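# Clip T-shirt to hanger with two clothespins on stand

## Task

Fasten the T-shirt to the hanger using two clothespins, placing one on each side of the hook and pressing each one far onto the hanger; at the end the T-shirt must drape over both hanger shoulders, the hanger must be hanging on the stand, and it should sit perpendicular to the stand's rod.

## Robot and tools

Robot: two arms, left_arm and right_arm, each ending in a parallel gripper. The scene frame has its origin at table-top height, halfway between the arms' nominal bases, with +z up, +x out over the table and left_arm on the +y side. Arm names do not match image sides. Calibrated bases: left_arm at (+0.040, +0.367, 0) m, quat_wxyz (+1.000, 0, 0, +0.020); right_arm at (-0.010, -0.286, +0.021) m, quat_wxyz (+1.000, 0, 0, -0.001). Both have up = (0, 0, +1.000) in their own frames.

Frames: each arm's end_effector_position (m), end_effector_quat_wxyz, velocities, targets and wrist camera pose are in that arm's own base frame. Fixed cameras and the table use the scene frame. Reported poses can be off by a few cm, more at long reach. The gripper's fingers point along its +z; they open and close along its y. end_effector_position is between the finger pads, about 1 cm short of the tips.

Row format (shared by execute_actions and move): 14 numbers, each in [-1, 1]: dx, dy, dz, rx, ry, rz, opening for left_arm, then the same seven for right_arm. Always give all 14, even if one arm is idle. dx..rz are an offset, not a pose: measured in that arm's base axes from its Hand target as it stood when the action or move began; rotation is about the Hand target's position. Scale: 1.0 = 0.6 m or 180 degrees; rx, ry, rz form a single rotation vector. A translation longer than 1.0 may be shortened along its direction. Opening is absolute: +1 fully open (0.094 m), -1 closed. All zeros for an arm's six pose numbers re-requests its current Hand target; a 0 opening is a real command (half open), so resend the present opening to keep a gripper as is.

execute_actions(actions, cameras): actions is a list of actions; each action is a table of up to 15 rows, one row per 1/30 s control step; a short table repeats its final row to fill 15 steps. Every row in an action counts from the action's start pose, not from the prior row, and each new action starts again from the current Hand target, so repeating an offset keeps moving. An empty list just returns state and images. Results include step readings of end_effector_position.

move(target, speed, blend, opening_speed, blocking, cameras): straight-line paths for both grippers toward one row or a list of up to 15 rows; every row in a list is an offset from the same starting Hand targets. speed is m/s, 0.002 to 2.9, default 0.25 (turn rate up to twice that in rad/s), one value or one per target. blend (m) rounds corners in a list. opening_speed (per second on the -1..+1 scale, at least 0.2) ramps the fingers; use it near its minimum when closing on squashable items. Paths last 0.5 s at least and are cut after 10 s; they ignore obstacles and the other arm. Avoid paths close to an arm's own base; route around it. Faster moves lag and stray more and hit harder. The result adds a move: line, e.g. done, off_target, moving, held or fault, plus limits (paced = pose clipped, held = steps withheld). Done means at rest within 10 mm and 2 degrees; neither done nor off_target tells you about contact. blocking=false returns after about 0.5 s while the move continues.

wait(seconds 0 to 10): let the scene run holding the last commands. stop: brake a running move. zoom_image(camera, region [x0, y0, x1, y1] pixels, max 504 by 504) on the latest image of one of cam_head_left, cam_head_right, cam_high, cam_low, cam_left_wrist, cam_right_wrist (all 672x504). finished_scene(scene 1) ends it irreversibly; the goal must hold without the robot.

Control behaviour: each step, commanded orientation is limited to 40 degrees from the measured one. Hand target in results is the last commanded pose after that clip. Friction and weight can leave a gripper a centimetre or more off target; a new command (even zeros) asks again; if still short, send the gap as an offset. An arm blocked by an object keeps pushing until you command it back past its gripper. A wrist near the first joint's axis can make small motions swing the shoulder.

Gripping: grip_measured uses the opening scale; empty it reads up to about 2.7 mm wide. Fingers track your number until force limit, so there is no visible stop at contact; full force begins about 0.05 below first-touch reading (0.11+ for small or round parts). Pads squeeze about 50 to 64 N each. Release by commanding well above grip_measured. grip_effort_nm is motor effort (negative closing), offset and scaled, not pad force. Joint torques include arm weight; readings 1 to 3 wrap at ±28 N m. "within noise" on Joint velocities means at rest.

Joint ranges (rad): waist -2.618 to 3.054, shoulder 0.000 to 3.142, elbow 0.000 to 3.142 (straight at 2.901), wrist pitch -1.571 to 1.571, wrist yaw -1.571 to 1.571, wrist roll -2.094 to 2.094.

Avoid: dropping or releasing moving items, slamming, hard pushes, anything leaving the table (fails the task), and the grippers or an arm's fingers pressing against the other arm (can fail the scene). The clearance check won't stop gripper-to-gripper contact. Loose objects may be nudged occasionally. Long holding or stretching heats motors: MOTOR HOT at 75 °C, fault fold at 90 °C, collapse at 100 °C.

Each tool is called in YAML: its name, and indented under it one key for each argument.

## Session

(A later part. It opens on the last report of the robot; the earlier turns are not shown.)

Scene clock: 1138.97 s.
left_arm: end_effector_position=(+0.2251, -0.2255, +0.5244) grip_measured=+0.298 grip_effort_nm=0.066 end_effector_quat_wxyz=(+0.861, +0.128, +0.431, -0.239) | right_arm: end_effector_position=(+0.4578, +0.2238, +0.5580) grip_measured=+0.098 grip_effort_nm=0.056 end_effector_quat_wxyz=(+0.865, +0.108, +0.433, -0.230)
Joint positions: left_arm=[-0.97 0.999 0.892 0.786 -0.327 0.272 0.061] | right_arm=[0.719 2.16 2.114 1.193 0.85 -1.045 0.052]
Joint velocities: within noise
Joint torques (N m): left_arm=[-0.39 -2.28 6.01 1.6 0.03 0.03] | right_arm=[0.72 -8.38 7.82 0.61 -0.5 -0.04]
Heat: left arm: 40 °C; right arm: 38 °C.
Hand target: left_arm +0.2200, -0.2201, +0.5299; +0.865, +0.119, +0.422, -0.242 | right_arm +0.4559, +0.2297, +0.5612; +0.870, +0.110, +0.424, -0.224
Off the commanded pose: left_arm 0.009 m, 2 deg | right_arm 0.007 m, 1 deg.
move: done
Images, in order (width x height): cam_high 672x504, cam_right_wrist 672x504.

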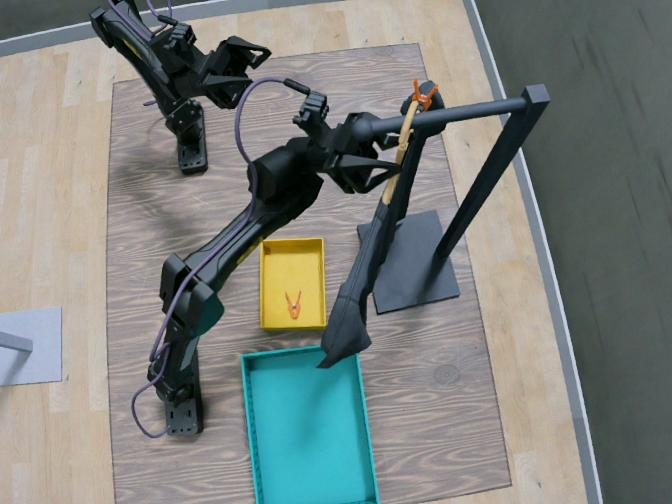

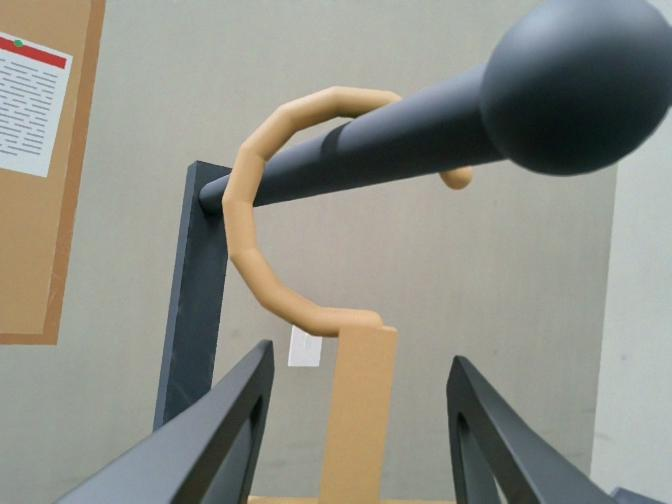

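move:
  target:
    - [0,0,0,0,0,0,0.3,-0.0683,0.0383,-0.0617,0,0,0,0.1]
    - [0,0,0,0,0,0,0.3,-0.2098,-0.0995,-0.2687,0.0443,0.2686,0.2037,0.3]
    - [0,0,0,0,0,0,0.3,-0.2765,-0.0828,-0.6020,-0.1656,0.5947,0.3442,0.3]
    - [0,0,0,0,0,0,0.3,-0.2932,-0.0712,-0.7520,-0.4019,0.6806,0.3322,0.3]
  speed: [0.12,0.3,0.3,0.2]
  blend: [0.02,0.04,0.02,0]
  opening_speed: 0.5
  cameras: ["cam_right_wrist", "cam_left_wrist", "cam_high", "cam_head_left"]

Scene clock: 1168.57 s.
left_arm: end_effector_position=(+0.2251, -0.2255, +0.5245) grip_measured=+0.298 grip_effort_nm=0.056 end_effector_quat_wxyz=(+0.861, +0.128, +0.431, -0.239) | right_arm: end_effector_position=(+0.2759, +0.1826, +0.1068) grip_measured=+0.298 grip_effort_nm=0.046 end_effector_quat_wxyz=(+0.003, +0.703, -0.711, -0.001)
Joint positions: left_arm=[-0.97 0.999 0.892 0.787 -0.327 0.272 0.061] | right_arm=[0.581 1.804 1.484 -1.256 -0.002 -0.98 0.061]
Joint velocities: within noise
Joint torques (N m): left_arm=[-0.64 -2.22 5.68 1.62 -0.03 0.09] | right_arm=[0.47 -6 7.53 0.12 0.04 -0.06]
Heat: left arm: 39 °C; right arm: 36 °C.
Hand target: left_arm +0.2200, -0.2201, +0.5299; +0.865, +0.119, +0.422, -0.242 | right_arm +0.2800, +0.1869, +0.1099; +0.000, +0.707, -0.707, +0.000
Off the commanded pose: left_arm 0.009 m, 2 deg | right_arm 0.007 m, 1 deg.
move: done; blend cut to 0 m at target 2; target 2's new opening was sent with right_arm's hand 0.018 m and 2 deg from that target
Images, in order (width x height): cam_head_left 672x504, cam_high 672x504, cam_left_wrist 672x504, cam_right_wrist 672x504.

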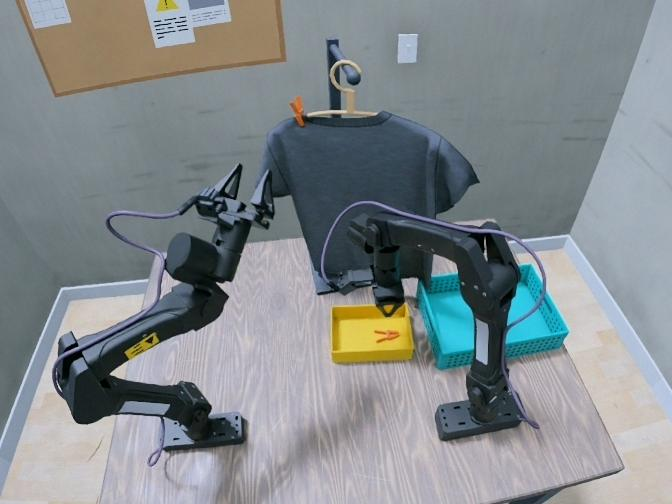

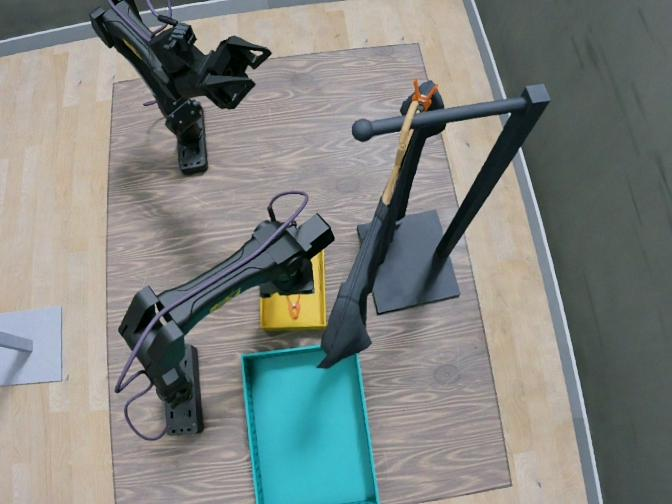

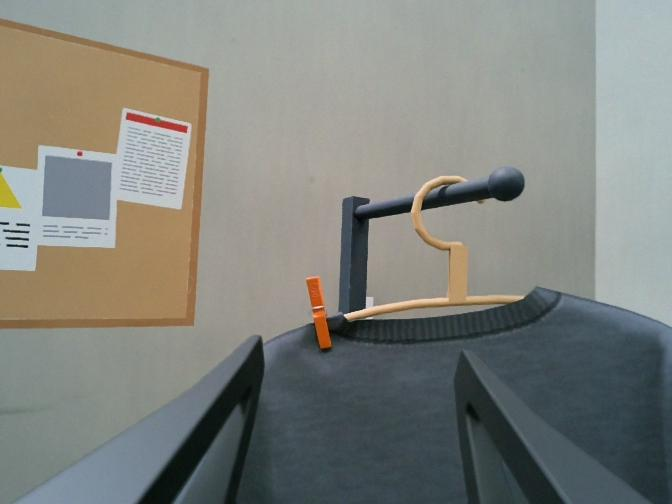

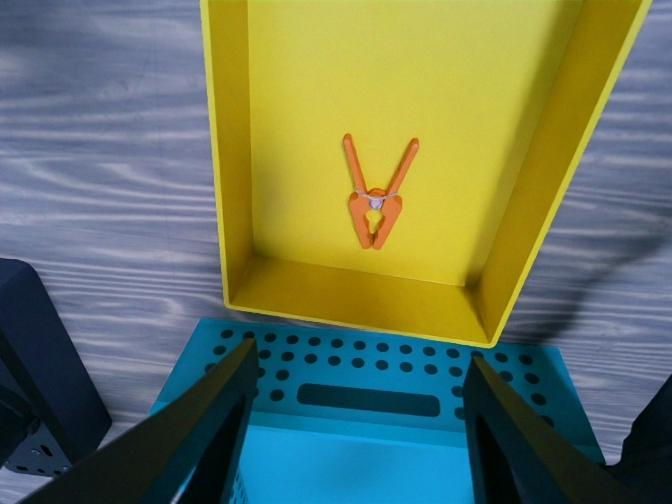

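move:
  target: [0.1862,-0.3193,-0.0353,0,0,0,0.1,0.015,0.0427,-0.1032,0,0,0,0.15]
  speed: 0.12
  opening_speed: 0.5
  cameras: ["cam_right_wrist", "cam_left_wrist", "cam_high", "cam_head_right"]

Scene clock: 1193.90 s.
left_arm: end_effector_position=(+0.3351, -0.4118, +0.4973) grip_measured=+0.102 grip_effort_nm=-0.198 end_effector_quat_wxyz=(+0.860, +0.129, +0.431, -0.239) | right_arm: end_effector_position=(+0.2922, +0.2120, +0.0571) grip_measured=+0.152 grip_effort_nm=-0.125 end_effector_quat_wxyz=(-0.010, +0.707, -0.707, +0.001)
Joint positions: left_arm=[-1.006 1.849 1.506 1.029 -0.354 0.296 0.052] | right_arm=[0.624 1.924 1.44 -1.066 -0.001 -0.946 0.054]
Joint velocities: within noise
Joint torques (N m): left_arm=[-0.54 -7.39 8.79 1.45 0 0.05] | right_arm=[0.49 -6.57 4.41 0.37 0.03 0.06]
Heat: left arm: 39 °C; right arm: 37 °C.
Hand target: left_arm +0.3318, -0.4117, +0.5086; +0.865, +0.119, +0.422, -0.242 | right_arm +0.2890, +0.2126, +0.0480; +0.000, +0.707, -0.707, +0.000
Off the commanded pose: left_arm 0.012 m, 2 deg | right_arm 0.010 m, 1 deg.
move: off_target (left_arm)
Images, in order (width x height): cam_head_right 672x504, cam_high 672x504, cam_left_wrist 672x504, cam_right_wrist 672x504.

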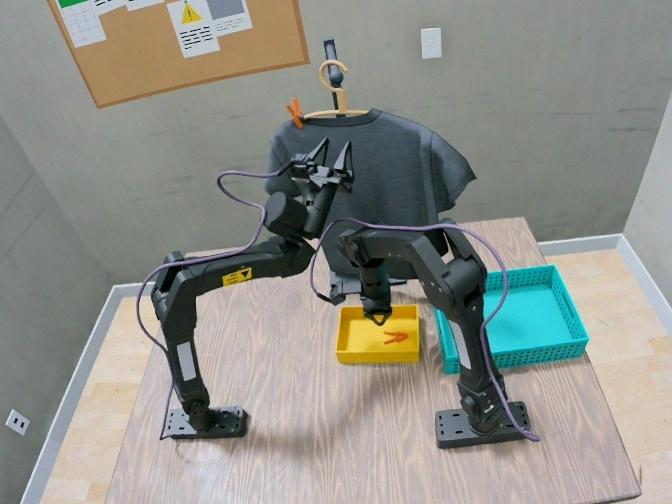

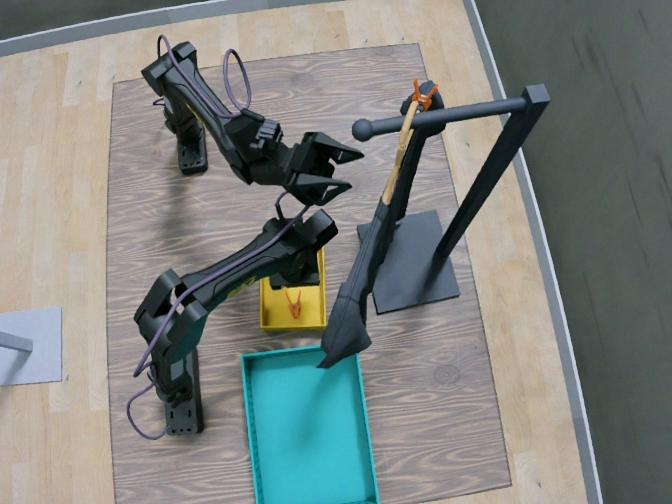

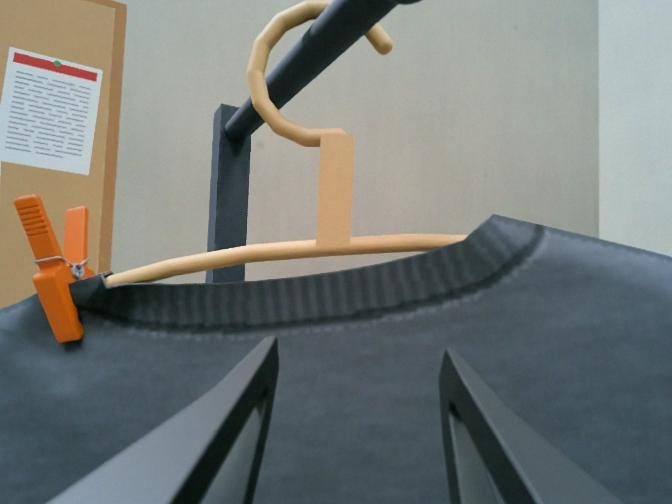

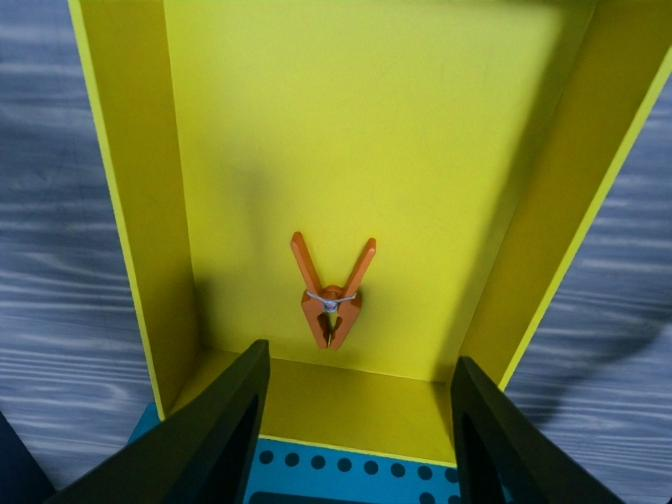

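move:
  target: [0.0687,-0.0217,0.0833,0,0,0,0.1,-0.0192,0,-0.07,0,0,0,0.15]
  speed: 0.08
  cameras: ["cam_right_wrist", "cam_left_wrist"]

Scene clock: 1216.73 s.
left_arm: end_effector_position=(+0.3712, -0.4243, +0.5526) grip_measured=+0.102 grip_effort_nm=-0.203 end_effector_quat_wxyz=(+0.864, +0.118, +0.428, -0.238) | right_arm: end_effector_position=(+0.2812, +0.2125, +0.0144) grip_measured=+0.152 grip_effort_nm=-0.125 end_effector_quat_wxyz=(-0.009, +0.707, -0.707, +0.001)
Joint positions: left_arm=[-0.956 1.992 1.91 0.776 -0.328 0.262 0.052] | right_arm=[0.644 1.947 1.293 -0.898 -0.001 -0.927 0.054]
Joint velocities: within noise
Joint torques (N m): left_arm=[0.53 -8.23 8.7 1.25 0.23 -0.02] | right_arm=[0.53 -6.5 4.12 0.38 0.03 0.09]
Heat: left arm: 38 °C; right arm: 37 °C.
Hand target: left_arm +0.3729, -0.4247, +0.5587; +0.865, +0.119, +0.422, -0.242 | right_arm +0.2774, +0.2125, +0.0060; +0.000, +0.707, -0.707, +0.000
Off the commanded pose: left_arm 0.006 m, 1 deg | right_arm 0.009 m, 1 deg.
move: done
Images, in order (width x height): cam_left_wrist 672x504, cam_right_wrist 672x504.

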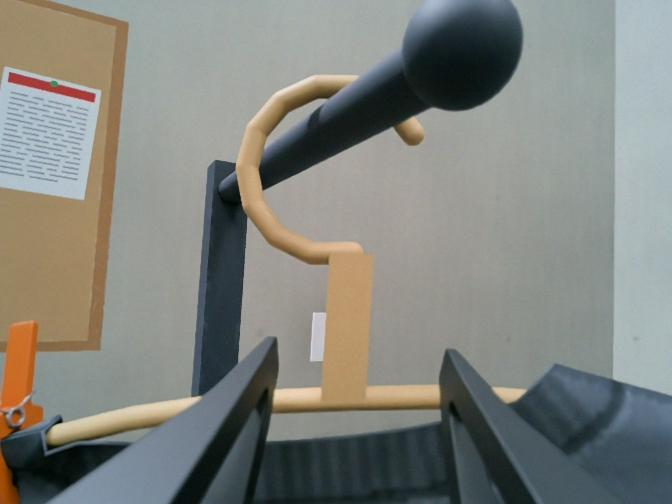

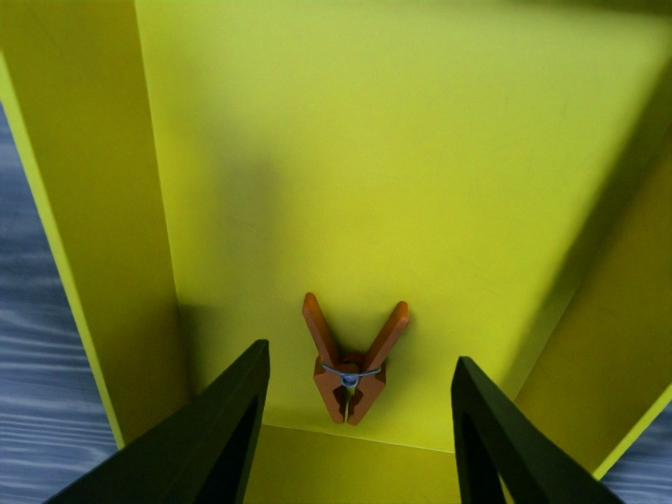

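move:
  target: [0.0568,-0.025,0.0125,0,0,0,0.1,-0.0042,-0.0108,-0.044,0,0,0,0.15]
  speed: 0.05
  cameras: ["cam_right_wrist", "cam_left_wrist", "cam_high"]

Scene clock: 1241.67 s.
left_arm: end_effector_position=(+0.4030, -0.4379, +0.5653) grip_measured=+0.102 grip_effort_nm=-0.193 end_effector_quat_wxyz=(+0.866, +0.115, +0.423, -0.241) | right_arm: end_effector_position=(+0.2773, +0.2095, -0.0118) grip_measured=+0.152 grip_effort_nm=-0.125 end_effector_quat_wxyz=(-0.010, +0.707, -0.707, +0.001)
Joint positions: left_arm=[-0.916 2.16 2.209 0.651 -0.296 0.235 0.052] | right_arm=[0.644 1.974 1.216 -0.793 -0.001 -0.927 0.054]
Joint velocities: within noise
Joint torques (N m): left_arm=[0.55 -8.87 8.27 1.17 0.22 -0.01] | right_arm=[-0.18 -6.46 3.86 0.38 0.01 -0.03]
Heat: left arm: 36 °C; right arm: 35 °C.
Hand target: left_arm +0.4071, -0.4396, +0.5661; +0.865, +0.119, +0.422, -0.242 | right_arm +0.2750, +0.2061, -0.0205; +0.000, +0.707, -0.707, +0.000
Off the commanded pose: left_arm 0.004 m, 1 deg | right_arm 0.010 m, 1 deg.
move: done
Images, in order (width x height): cam_high 672x504, cam_left_wrist 672x504, cam_right_wrist 672x504.

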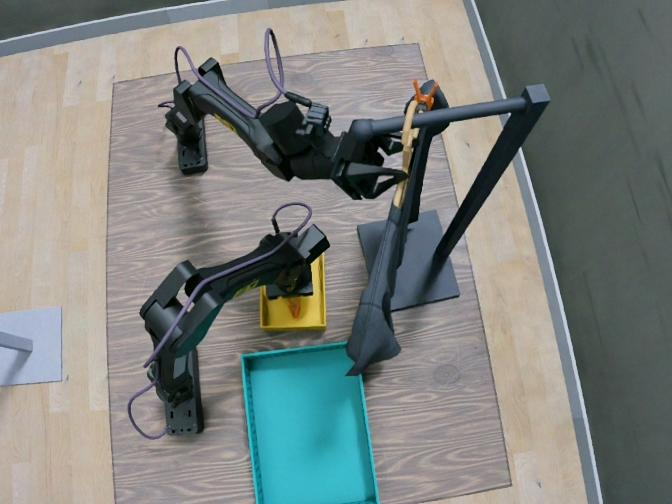

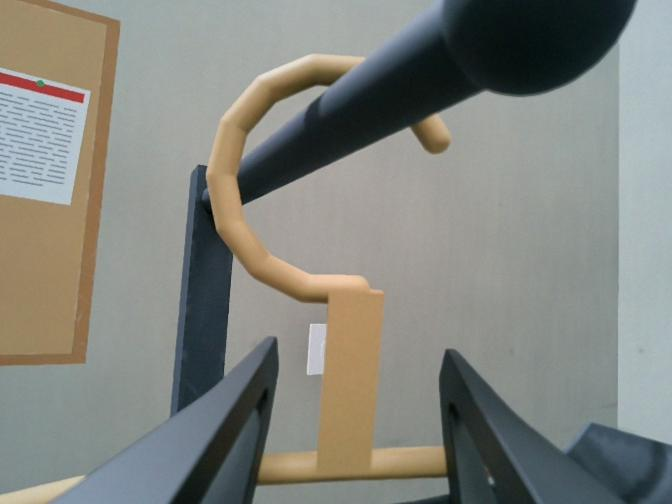

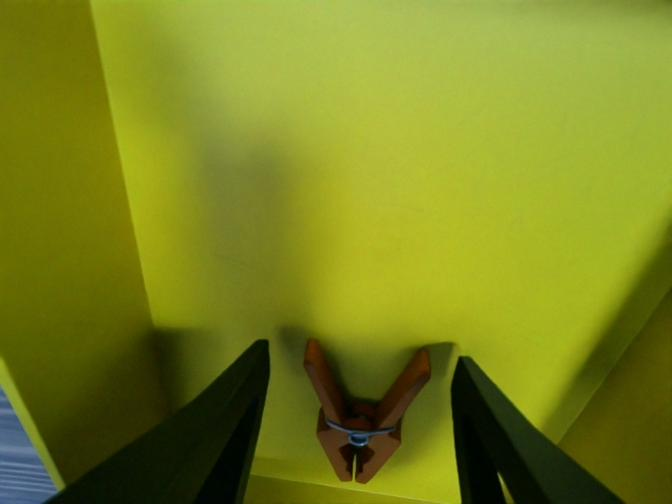

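move:
  target: [0.0188,-0.0073,-0.0058,0,0,0,0.1,0,0,-0.0108,0,0,0,0.15]
  speed: 0.04
  cameras: ["cam_right_wrist", "cam_left_wrist"]

Scene clock: 1252.20 s.
left_arm: end_effector_position=(+0.4113, -0.4404, +0.5660) grip_measured=+0.102 grip_effort_nm=-0.198 end_effector_quat_wxyz=(+0.868, +0.112, +0.417, -0.244) | right_arm: end_effector_position=(+0.2775, +0.2097, -0.0182) grip_measured=+0.152 grip_effort_nm=-0.129 end_effector_quat_wxyz=(-0.010, +0.707, -0.707, +0.001)
Joint positions: left_arm=[-0.904 2.21 2.283 0.638 -0.285 0.226 0.052] | right_arm=[0.644 1.987 1.206 -0.769 -0.001 -0.927 0.054]
Joint velocities: within noise
Joint torques (N m): left_arm=[0.8 -8.76 8.34 1.09 0.19 -0.05] | right_arm=[-0.31 -6.38 3.81 0.35 0.05 -0.04]
Heat: left arm: 36 °C; right arm: 36 °C.
Hand target: left_arm +0.4184, -0.4440, +0.5627; +0.865, +0.119, +0.422, -0.242 | right_arm +0.2749, +0.2060, -0.0270; +0.000, +0.707, -0.707, +0.000
Off the commanded pose: left_arm 0.009 m, 1 deg | right_arm 0.010 m, 1 deg.
move: done
Images, in order (width x height): cam_left_wrist 672x504, cam_right_wrist 672x504.

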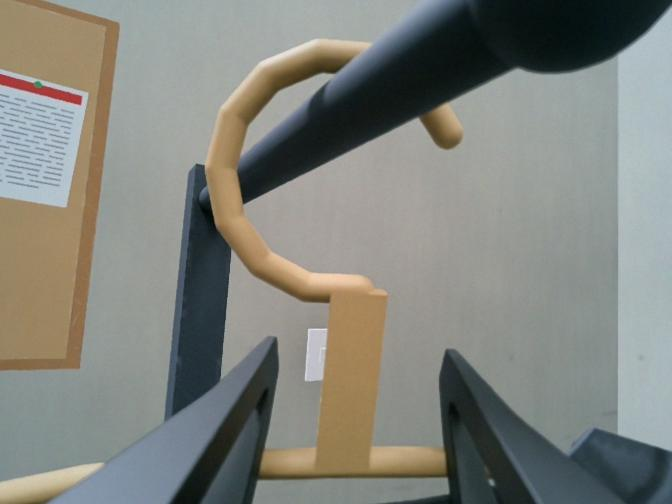

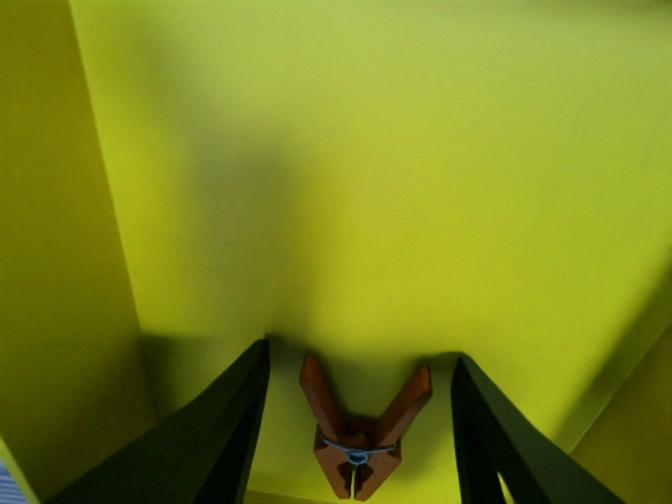

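move:
  target: [0.016,-0.0057,0.0133,0.0115,0.019,0,0.1,0,-0.0092,0,0,0,0,0.15]
  speed: 0.04
  cameras: ["cam_right_wrist", "cam_left_wrist"]

Scene clock: 1265.73 s.
left_arm: end_effector_position=(+0.4189, -0.4446, +0.5764) grip_measured=+0.102 grip_effort_nm=-0.208 end_effector_quat_wxyz=(+0.854, +0.123, +0.443, -0.243) | right_arm: end_effector_position=(+0.2775, +0.2061, -0.0203) grip_measured=+0.152 grip_effort_nm=-0.125 end_effector_quat_wxyz=(-0.009, +0.709, -0.706, +0.001)
Joint positions: left_arm=[-0.899 2.262 2.468 0.439 -0.284 0.203 0.052] | right_arm=[0.636 1.987 1.196 -0.762 -0.001 -0.939 0.054]
Joint velocities: within noise
Joint torques (N m): left_arm=[0.87 -9.03 7.68 1.15 0.09 -0.02] | right_arm=[-0.62 -7.1 3.51 0.35 0.01 -0.04]
Heat: left arm: 36 °C; right arm: 35 °C.
Hand target: left_arm +0.4280, -0.4474, +0.5707; +0.850, +0.127, +0.452, -0.238 | right_arm +0.2749, +0.2005, -0.0270; +0.001, +0.707, -0.707, +0.000
Off the commanded pose: left_arm 0.011 m, 1 deg | right_arm 0.009 m, 1 deg.
move: off_target (left_arm)
Images, in order (width x height): cam_left_wrist 672x504, cam_right_wrist 672x504.

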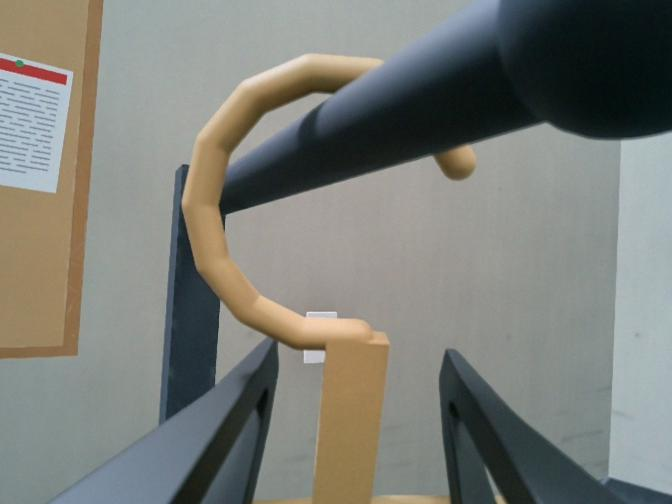

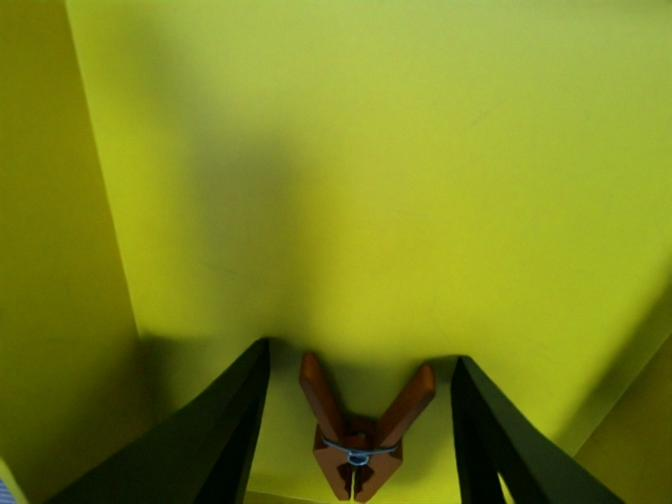

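move:
  target: [0,0,0,0,0,0,-0.74,0,-0.01,0,0,0,0,0.15]
  speed: 0.04
  opening_speed: 0.35
  cameras: ["cam_right_wrist", "cam_left_wrist", "cam_high"]

Scene clock: 1273.40 s.
left_arm: end_effector_position=(+0.4194, -0.4452, +0.5760) grip_measured=-0.693 grip_effort_nm=-1.062 end_effector_quat_wxyz=(+0.853, +0.124, +0.444, -0.243) | right_arm: end_effector_position=(+0.2780, +0.2046, -0.0210) grip_measured=+0.151 grip_effort_nm=-0.110 end_effector_quat_wxyz=(-0.009, +0.711, -0.703, -0.002)
Joint positions: left_arm=[-0.899 2.265 2.477 0.43 -0.284 0.202 0.014] | right_arm=[0.628 1.987 1.192 -0.759 -0.006 -0.955 0.054]
Joint velocities: within noise
Joint torques (N m): left_arm=[0.79 -8.91 7.83 1.18 0.12 -0.06] | right_arm=[-1.14 -7.73 2.45 0.38 0.1 -0.01]
Heat: left arm: 36 °C; right arm: 35 °C.
Hand target: left_arm +0.4280, -0.4474, +0.5707; +0.850, +0.127, +0.452, -0.238 | right_arm +0.2749, +0.1945, -0.0270; +0.000, +0.707, -0.707, +0.000
Off the commanded pose: left_arm 0.010 m, 1 deg | right_arm 0.012 m, 1 deg.
move: off_target (right_arm)
Images, in order (width x height): cam_high 672x504, cam_left_wrist 672x504, cam_right_wrist 672x504.

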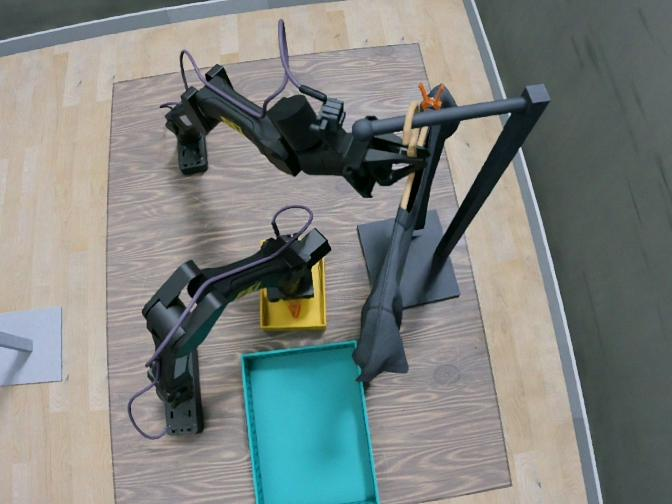

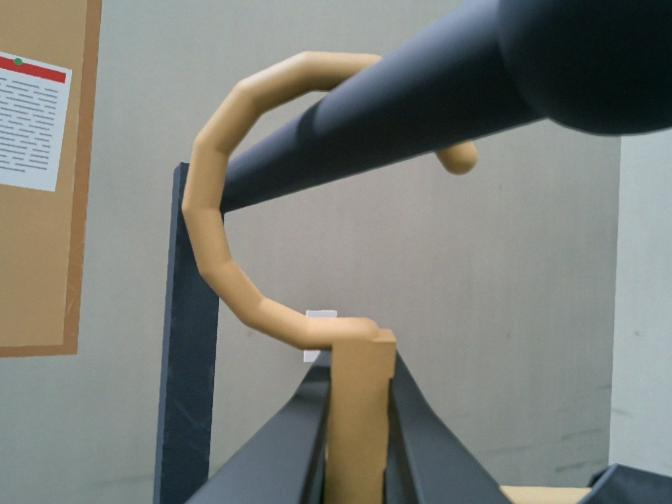

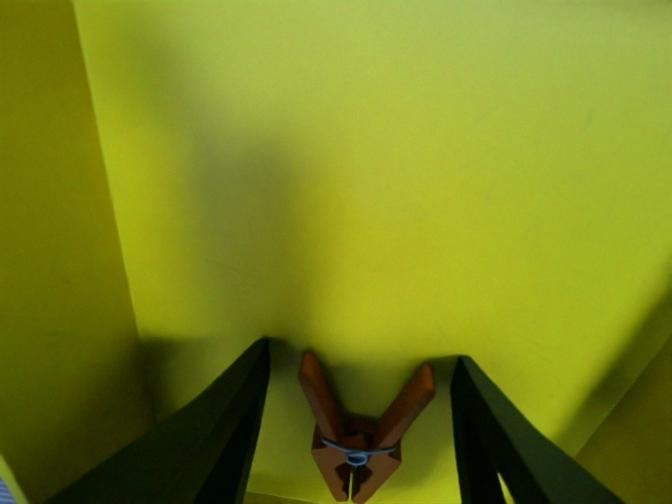

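move:
  target: [0,0,0,0,0,0,-0.74,0,0.006,0.0117,0,0,0,0.15]
  speed: 0.04
  cameras: ["cam_right_wrist"]

Scene clock: 1278.10 s.
left_arm: end_effector_position=(+0.4194, -0.4452, +0.5760) grip_measured=-0.695 grip_effort_nm=-1.096 end_effector_quat_wxyz=(+0.853, +0.124, +0.444, -0.243) | right_arm: end_effector_position=(+0.2778, +0.2045, -0.0208) grip_measured=+0.151 grip_effort_nm=-0.110 end_effector_quat_wxyz=(-0.009, +0.711, -0.703, -0.002)
Joint positions: left_arm=[-0.899 2.265 2.477 0.43 -0.284 0.202 0.014] | right_arm=[0.628 1.986 1.192 -0.761 -0.006 -0.955 0.054]
Joint velocities: within noise
Joint torques (N m): left_arm=[0.76 -9.03 7.87 1.13 0.14 -0.01] | right_arm=[-0.5 -8.39 4.01 0.1 0.08 0.08]
Heat: left arm: 36 °C; right arm: 35 °C.
Hand target: left_arm +0.4280, -0.4474, +0.5707; +0.850, +0.127, +0.452, -0.238 | right_arm +0.2749, +0.1981, -0.0199; +0.000, +0.707, -0.707, +0.000
Off the commanded pose: left_arm 0.010 m, 1 deg | right_arm 0.007 m, 1 deg.
move: done
Images, in order (width x height): cam_right_wrist 672x504.

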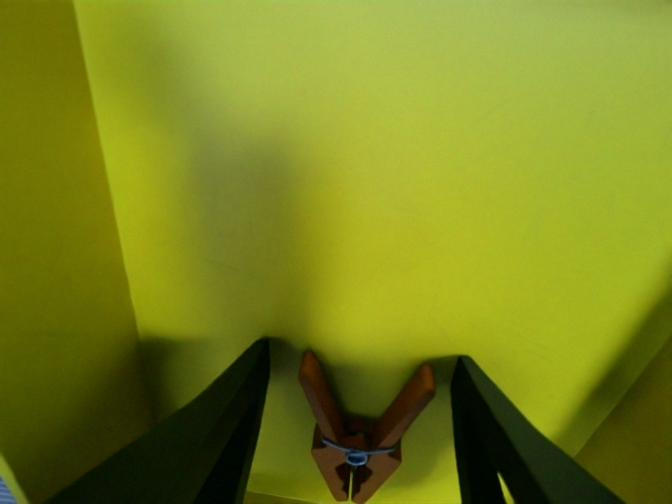

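move:
  target: [0,0,0,0,0,0,-0.74,0,0,0,0,0,0,-0.35]
  opening_speed: 0.35
  cameras: ["cam_right_wrist"]

Scene clock: 1284.67 s.
left_arm: end_effector_position=(+0.4194, -0.4452, +0.5760) grip_measured=-0.695 grip_effort_nm=-1.096 end_effector_quat_wxyz=(+0.853, +0.124, +0.444, -0.243) | right_arm: end_effector_position=(+0.2809, +0.2040, -0.0208) grip_measured=-0.346 grip_effort_nm=-0.237 end_effector_quat_wxyz=(-0.012, +0.711, -0.703, +0.005)
Joint positions: left_arm=[-0.899 2.265 2.477 0.43 -0.284 0.202 0.014] | right_arm=[0.628 1.986 1.192 -0.752 0.006 -0.955 0.031]
Joint velocities: within noise
Joint torques (N m): left_arm=[0.55 -8.96 7.73 1.2 0.08 -0.11] | right_arm=[-0.47 -8.18 3.81 0 -0.02 0.06]
Heat: left arm: 37 °C; right arm: 35 °C.
Hand target: left_arm +0.4280, -0.4474, +0.5707; +0.850, +0.127, +0.452, -0.238 | right_arm +0.2750, +0.1982, -0.0199; +0.000, +0.707, -0.707, +0.000
Off the commanded pose: left_arm 0.010 m, 1 deg | right_arm 0.008 m, 2 deg.
move: done
Images, in order (width x height): cam_right_wrist 672x504.

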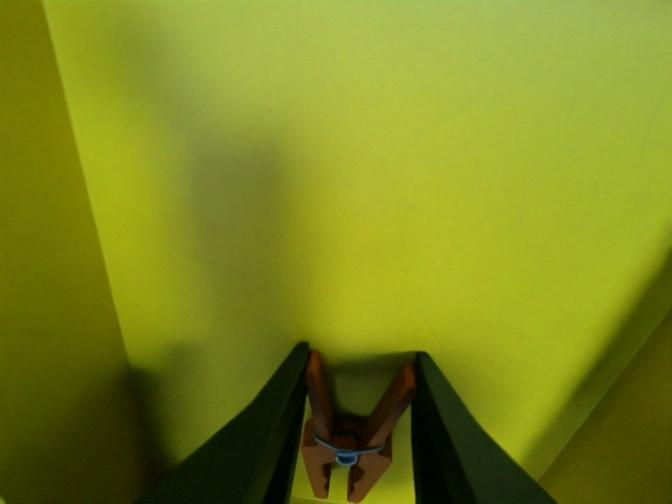

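move:
  target: [0,0,0,0,0,0,-0.74,0,0,0,0,0,0,-0.6]
  opening_speed: 0.3
  cameras: ["cam_right_wrist"]

Scene clock: 1287.93 s.
left_arm: end_effector_position=(+0.4194, -0.4452, +0.5760) grip_measured=-0.695 grip_effort_nm=-1.096 end_effector_quat_wxyz=(+0.853, +0.124, +0.444, -0.243) | right_arm: end_effector_position=(+0.2805, +0.2037, -0.0208) grip_measured=-0.595 grip_effort_nm=-0.276 end_effector_quat_wxyz=(-0.011, +0.711, -0.703, +0.005)
Joint positions: left_arm=[-0.899 2.265 2.477 0.43 -0.284 0.202 0.014] | right_arm=[0.628 1.986 1.192 -0.754 0.006 -0.955 0.019]
Joint velocities: within noise
Joint torques (N m): left_arm=[0.8 -8.79 7.82 1.16 0.13 -0.06] | right_arm=[-0.51 -8.35 4.03 0.05 -0.03 0.07]
Heat: left arm: 37 °C; right arm: 36 °C.
Hand target: left_arm +0.4280, -0.4474, +0.5707; +0.850, +0.127, +0.452, -0.238 | right_arm +0.2749, +0.1982, -0.0199; +0.000, +0.707, -0.707, +0.000
Off the commanded pose: left_arm 0.010 m, 1 deg | right_arm 0.008 m, 2 deg.
move: done
Images, in order (width x height): cam_right_wrist 672x504.

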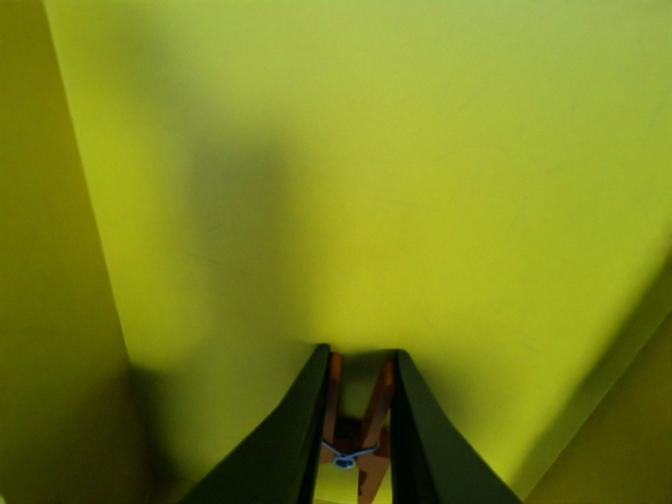

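move:
  target: [0,0,0,0,0,0,-0.74,0,0,0.08,0,0,0,-0.65]
  speed: 0.06
  opening_speed: 0.3
  cameras: ["cam_right_wrist", "cam_high"]

zoom_image:
  camera: "cam_right_wrist"
  region: [240, 300, 480, 504]

Scene clock: 1293.00 s.
left_arm: end_effector_position=(+0.4194, -0.4452, +0.5760) grip_measured=-0.695 grip_effort_nm=-1.106 end_effector_quat_wxyz=(+0.853, +0.124, +0.444, -0.243) | right_arm: end_effector_position=(+0.2665, +0.1936, +0.0113) grip_measured=-0.645 grip_effort_nm=-0.291 end_effector_quat_wxyz=(+0.025, +0.711, -0.703, -0.001)
Joint positions: left_arm=[-0.899 2.265 2.477 0.43 -0.284 0.202 0.014] | right_arm=[0.628 1.931 1.256 -0.945 0.006 -0.955 0.017]
Joint velocities: within noise
Joint torques (N m): left_arm=[0.98 -8.91 7.97 1.19 0.13 0] | right_arm=[-0.54 -10.21 6.37 0.05 -0.06 0.09]
Heat: left arm: 37 °C; right arm: 36 °C.
Hand target: left_arm +0.4280, -0.4474, +0.5707; +0.850, +0.127, +0.452, -0.238 | right_arm +0.2749, +0.1981, +0.0280; +0.000, +0.707, -0.707, +0.000
Off the commanded pose: left_arm 0.010 m, 1 deg | right_arm 0.019 m, 3 deg.
move: off_target (right_arm)
Images, in order (width x height): cam_high 672x504, cam_right_wrist 672x504.

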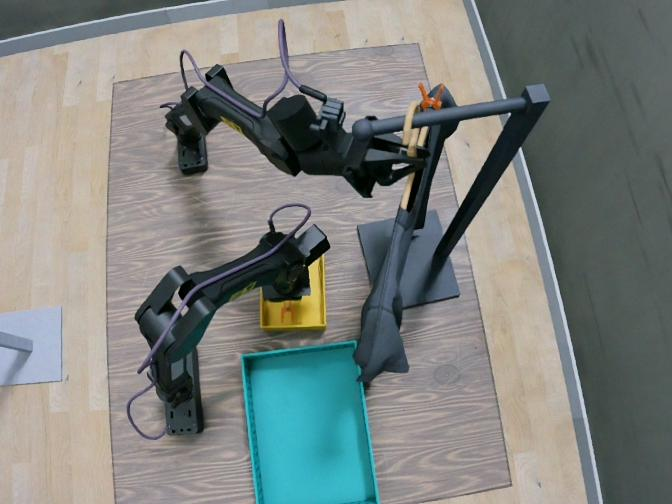

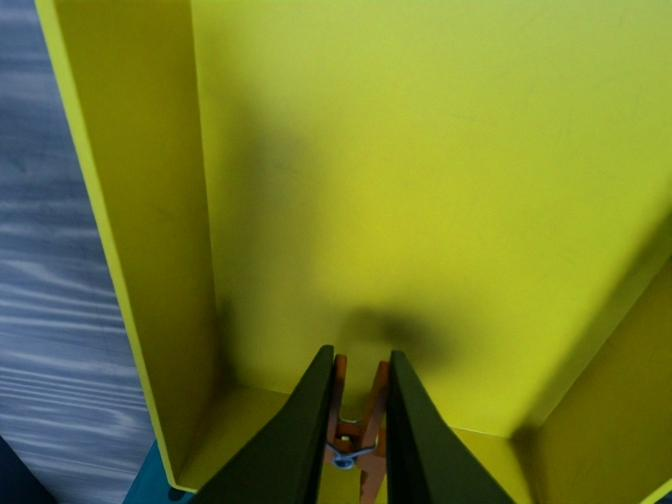

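Scaled by 2.100 from the camera's 672x504 image, which has a finer 960x720 frame.

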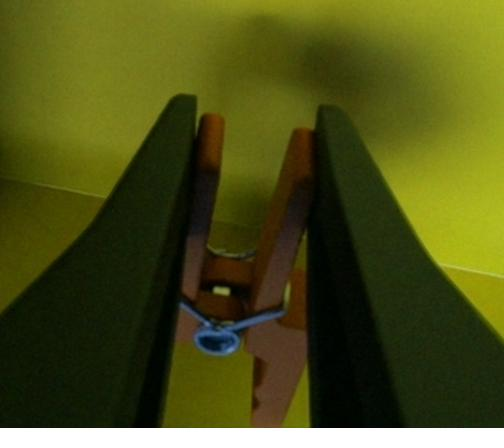

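zoom_image:
  camera: "cam_high"
  region: [320, 60, 560, 400]

Scaled by 1.482 from the camera's 672x504 image, which has a finer 960x720 frame.

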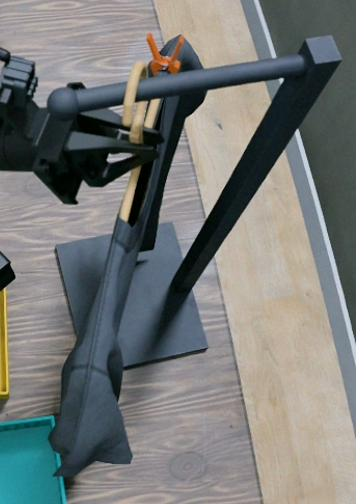

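move:
  target:
    - [-0.06,0.0073,0.0105,0,0,-0.0556,-0.74,0,-0.005,0.1367,0,0,0,-0.65]
    - [-0.06,0.0073,0.0105,0,0,-0.0556,-0.74,0.0085,-0.0635,0.4533,0.2760,-0.0364,-0.0779,-0.65]
    - [-0.06,0.0073,0.0105,0,0,-0.0556,-0.74,0.0418,-0.1135,0.7867,0.5144,-0.1378,-0.1263,-0.65]
  speed: [0.06,0.25,0.25]
  blend: [0.02,0.05,0]
  cameras: ["cam_right_wrist", "cam_left_wrist", "cam_high", "cam_head_left"]

Scene clock: 1309.57 s.
left_arm: end_effector_position=(+0.3962, -0.4468, +0.5741) grip_measured=-0.695 grip_effort_nm=-1.096 end_effector_quat_wxyz=(+0.829, +0.163, +0.439, -0.308) | right_arm: end_effector_position=(+0.3067, +0.1278, +0.4970) grip_measured=-0.646 grip_effort_nm=-0.281 end_effector_quat_wxyz=(+0.633, -0.337, +0.590, +0.371)
Joint positions: left_arm=[-0.891 2.121 2.246 0.48 -0.149 0.102 0.014] | right_arm=[-0.124 1.189 1.381 0.004 -1.165 0.192 0.017]
Joint velocities: within noise
Joint torques (N m): left_arm=[0.21 -11.47 4.25 1.4 0.14 -0.11] | right_arm=[0.55 -4.25 4.89 1.55 0.19 0.06]
Heat: left arm: 38 °C; right arm: 37 °C.
Hand target: left_arm +0.3919, -0.4430, +0.5770; +0.826, +0.166, +0.439, -0.311 | right_arm +0.2998, +0.1301, +0.5001; +0.638, -0.339, +0.585, +0.369
Off the commanded pose: left_arm 0.006 m, 1 deg | right_arm 0.008 m, 1 deg.
move: done
Images, in order (width x height): cam_head_left 672x504, cam_high 672x504, cam_left_wrist 672x504, cam_right_wrist 672x504.

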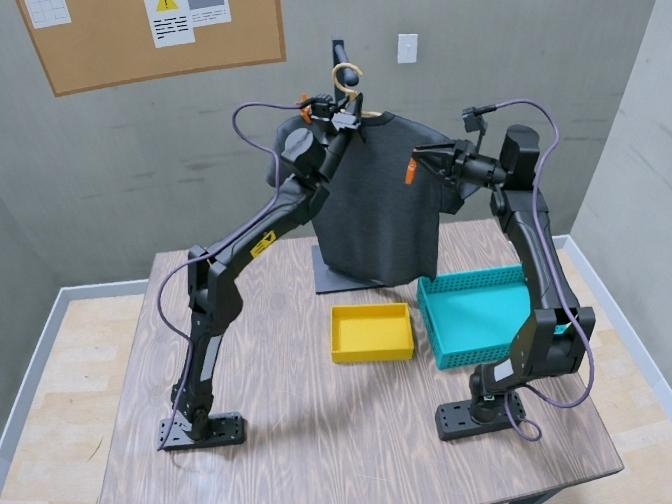

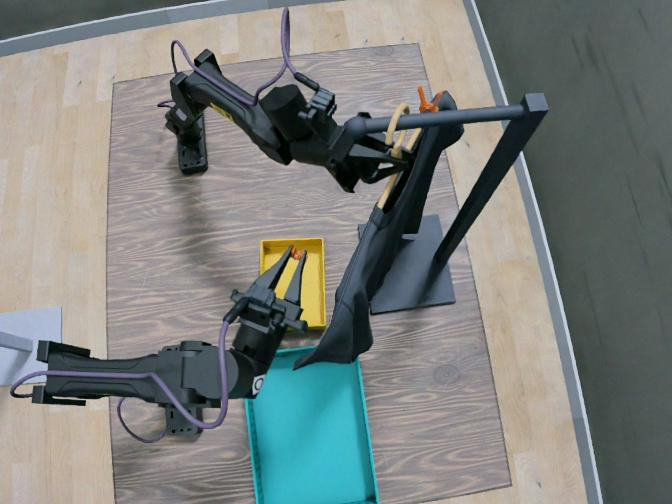

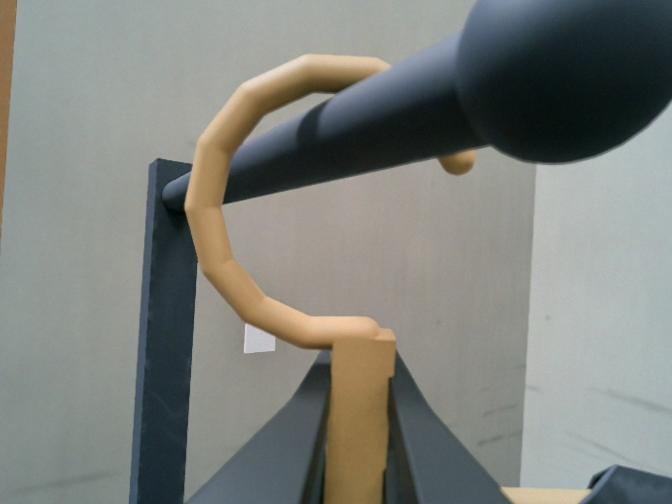

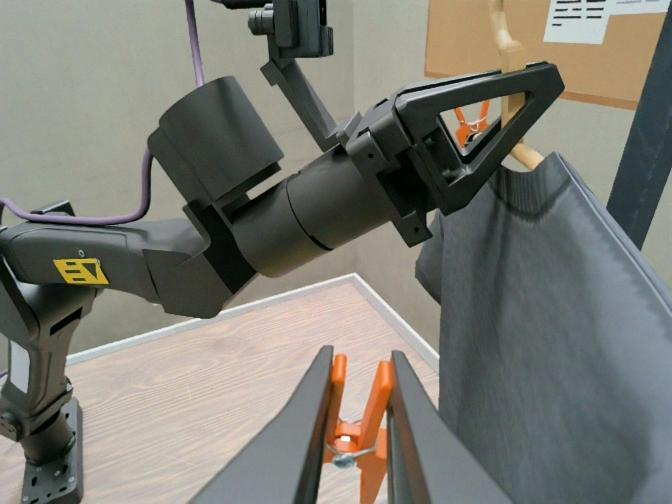

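zoom_image:
  camera: "cam_right_wrist"
  region: [400, 0, 672, 280]

zoom_image:
  camera: "cam_high"
  region: [240, 80, 480, 380]

Scaled by 1.800 from the camera's 672x504 image, which has a finer 960x720 frame.

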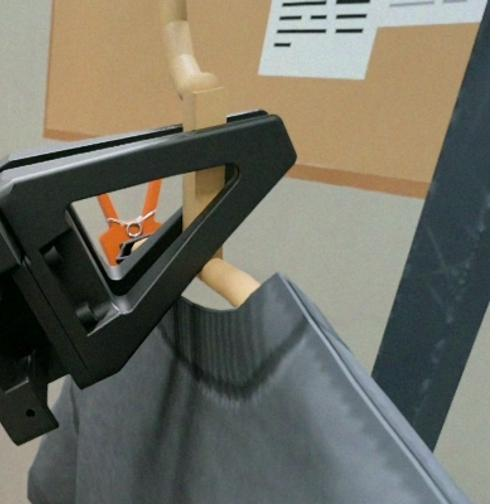

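Scaled by 1.680 from the camera's 672x504 image, which has a finer 960x720 frame.

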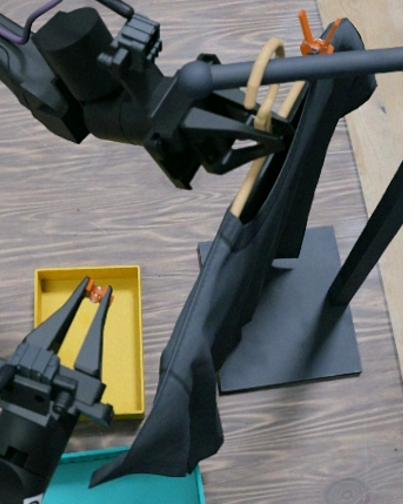

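move:
  target:
    - [0,0,0,0,0,0,-0.74,0.01,0,0.18,0.0241,-0.0139,0.0111,-0.65]
    - [0,0,0,0,0,0,-0.74,0.135,0.0125,0.18,0.0241,-0.0139,0.0111,-0.65]
  speed: [0.12,0.08]
  blend: [0.02,0]
  cameras: ["cam_right_wrist", "cam_high", "cam_head_left", "cam_head_right"]

Scene clock: 1328.40 s.
left_arm: end_effector_position=(+0.3962, -0.4468, +0.5741) grip_measured=-0.695 grip_effort_nm=-1.106 end_effector_quat_wxyz=(+0.829, +0.163, +0.439, -0.308) | right_arm: end_effector_position=(+0.3803, +0.1357, +0.6037) grip_measured=-0.646 grip_effort_nm=-0.271 end_effector_quat_wxyz=(+0.653, -0.331, +0.554, +0.397)
Joint positions: left_arm=[-0.891 2.121 2.246 0.48 -0.149 0.102 0.014] | right_arm=[-0.069 1.659 2.131 -0.074 -1.124 0.371 0.017]
Joint velocities: within noise
Joint torques (N m): left_arm=[0.2 -11.36 4.05 1.44 0.13 -0.05] | right_arm=[0.53 -4.68 6.87 1.29 0.31 -0.08]
Heat: left arm: 38 °C; right arm: 35 °C.
Hand target: left_arm +0.3919, -0.4430, +0.5770; +0.826, +0.166, +0.439, -0.311 | right_arm +0.3809, +0.1375, +0.6081; +0.657, -0.332, +0.550, +0.394
Off the commanded pose: left_arm 0.006 m, 1 deg | right_arm 0.005 m, 1 deg.
move: done
Images, in order (width x height): cam_head_left 672x504, cam_head_right 672x504, cam_high 672x504, cam_right_wrist 672x504.

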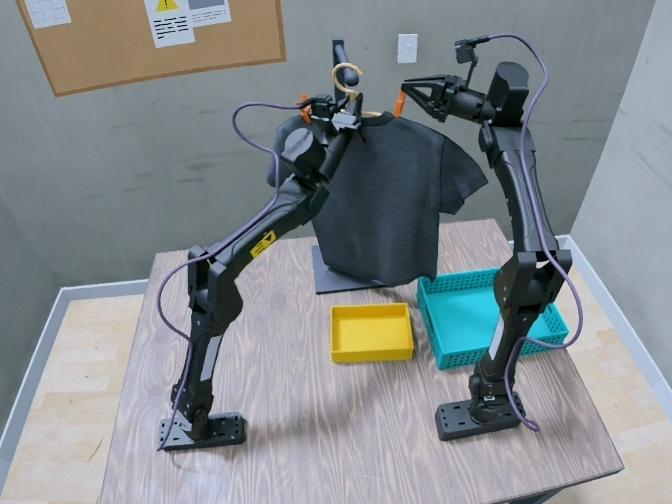

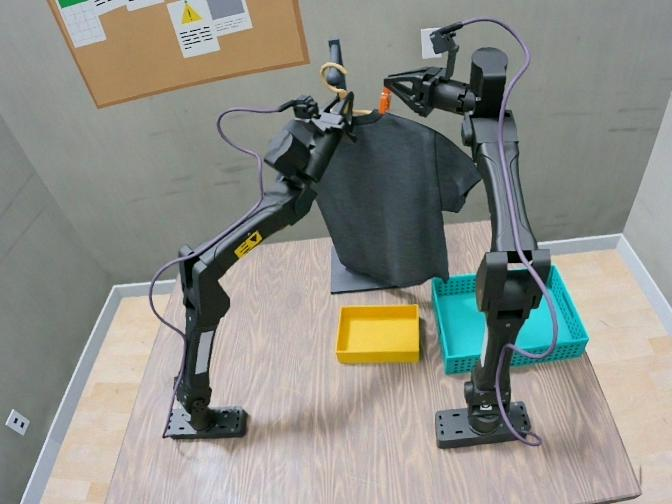

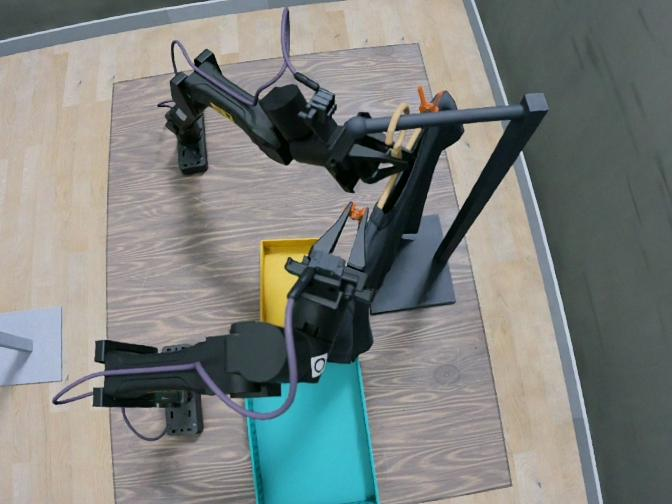

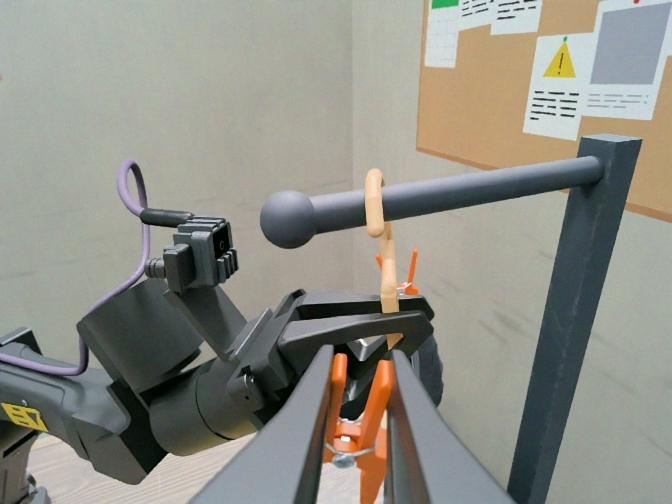

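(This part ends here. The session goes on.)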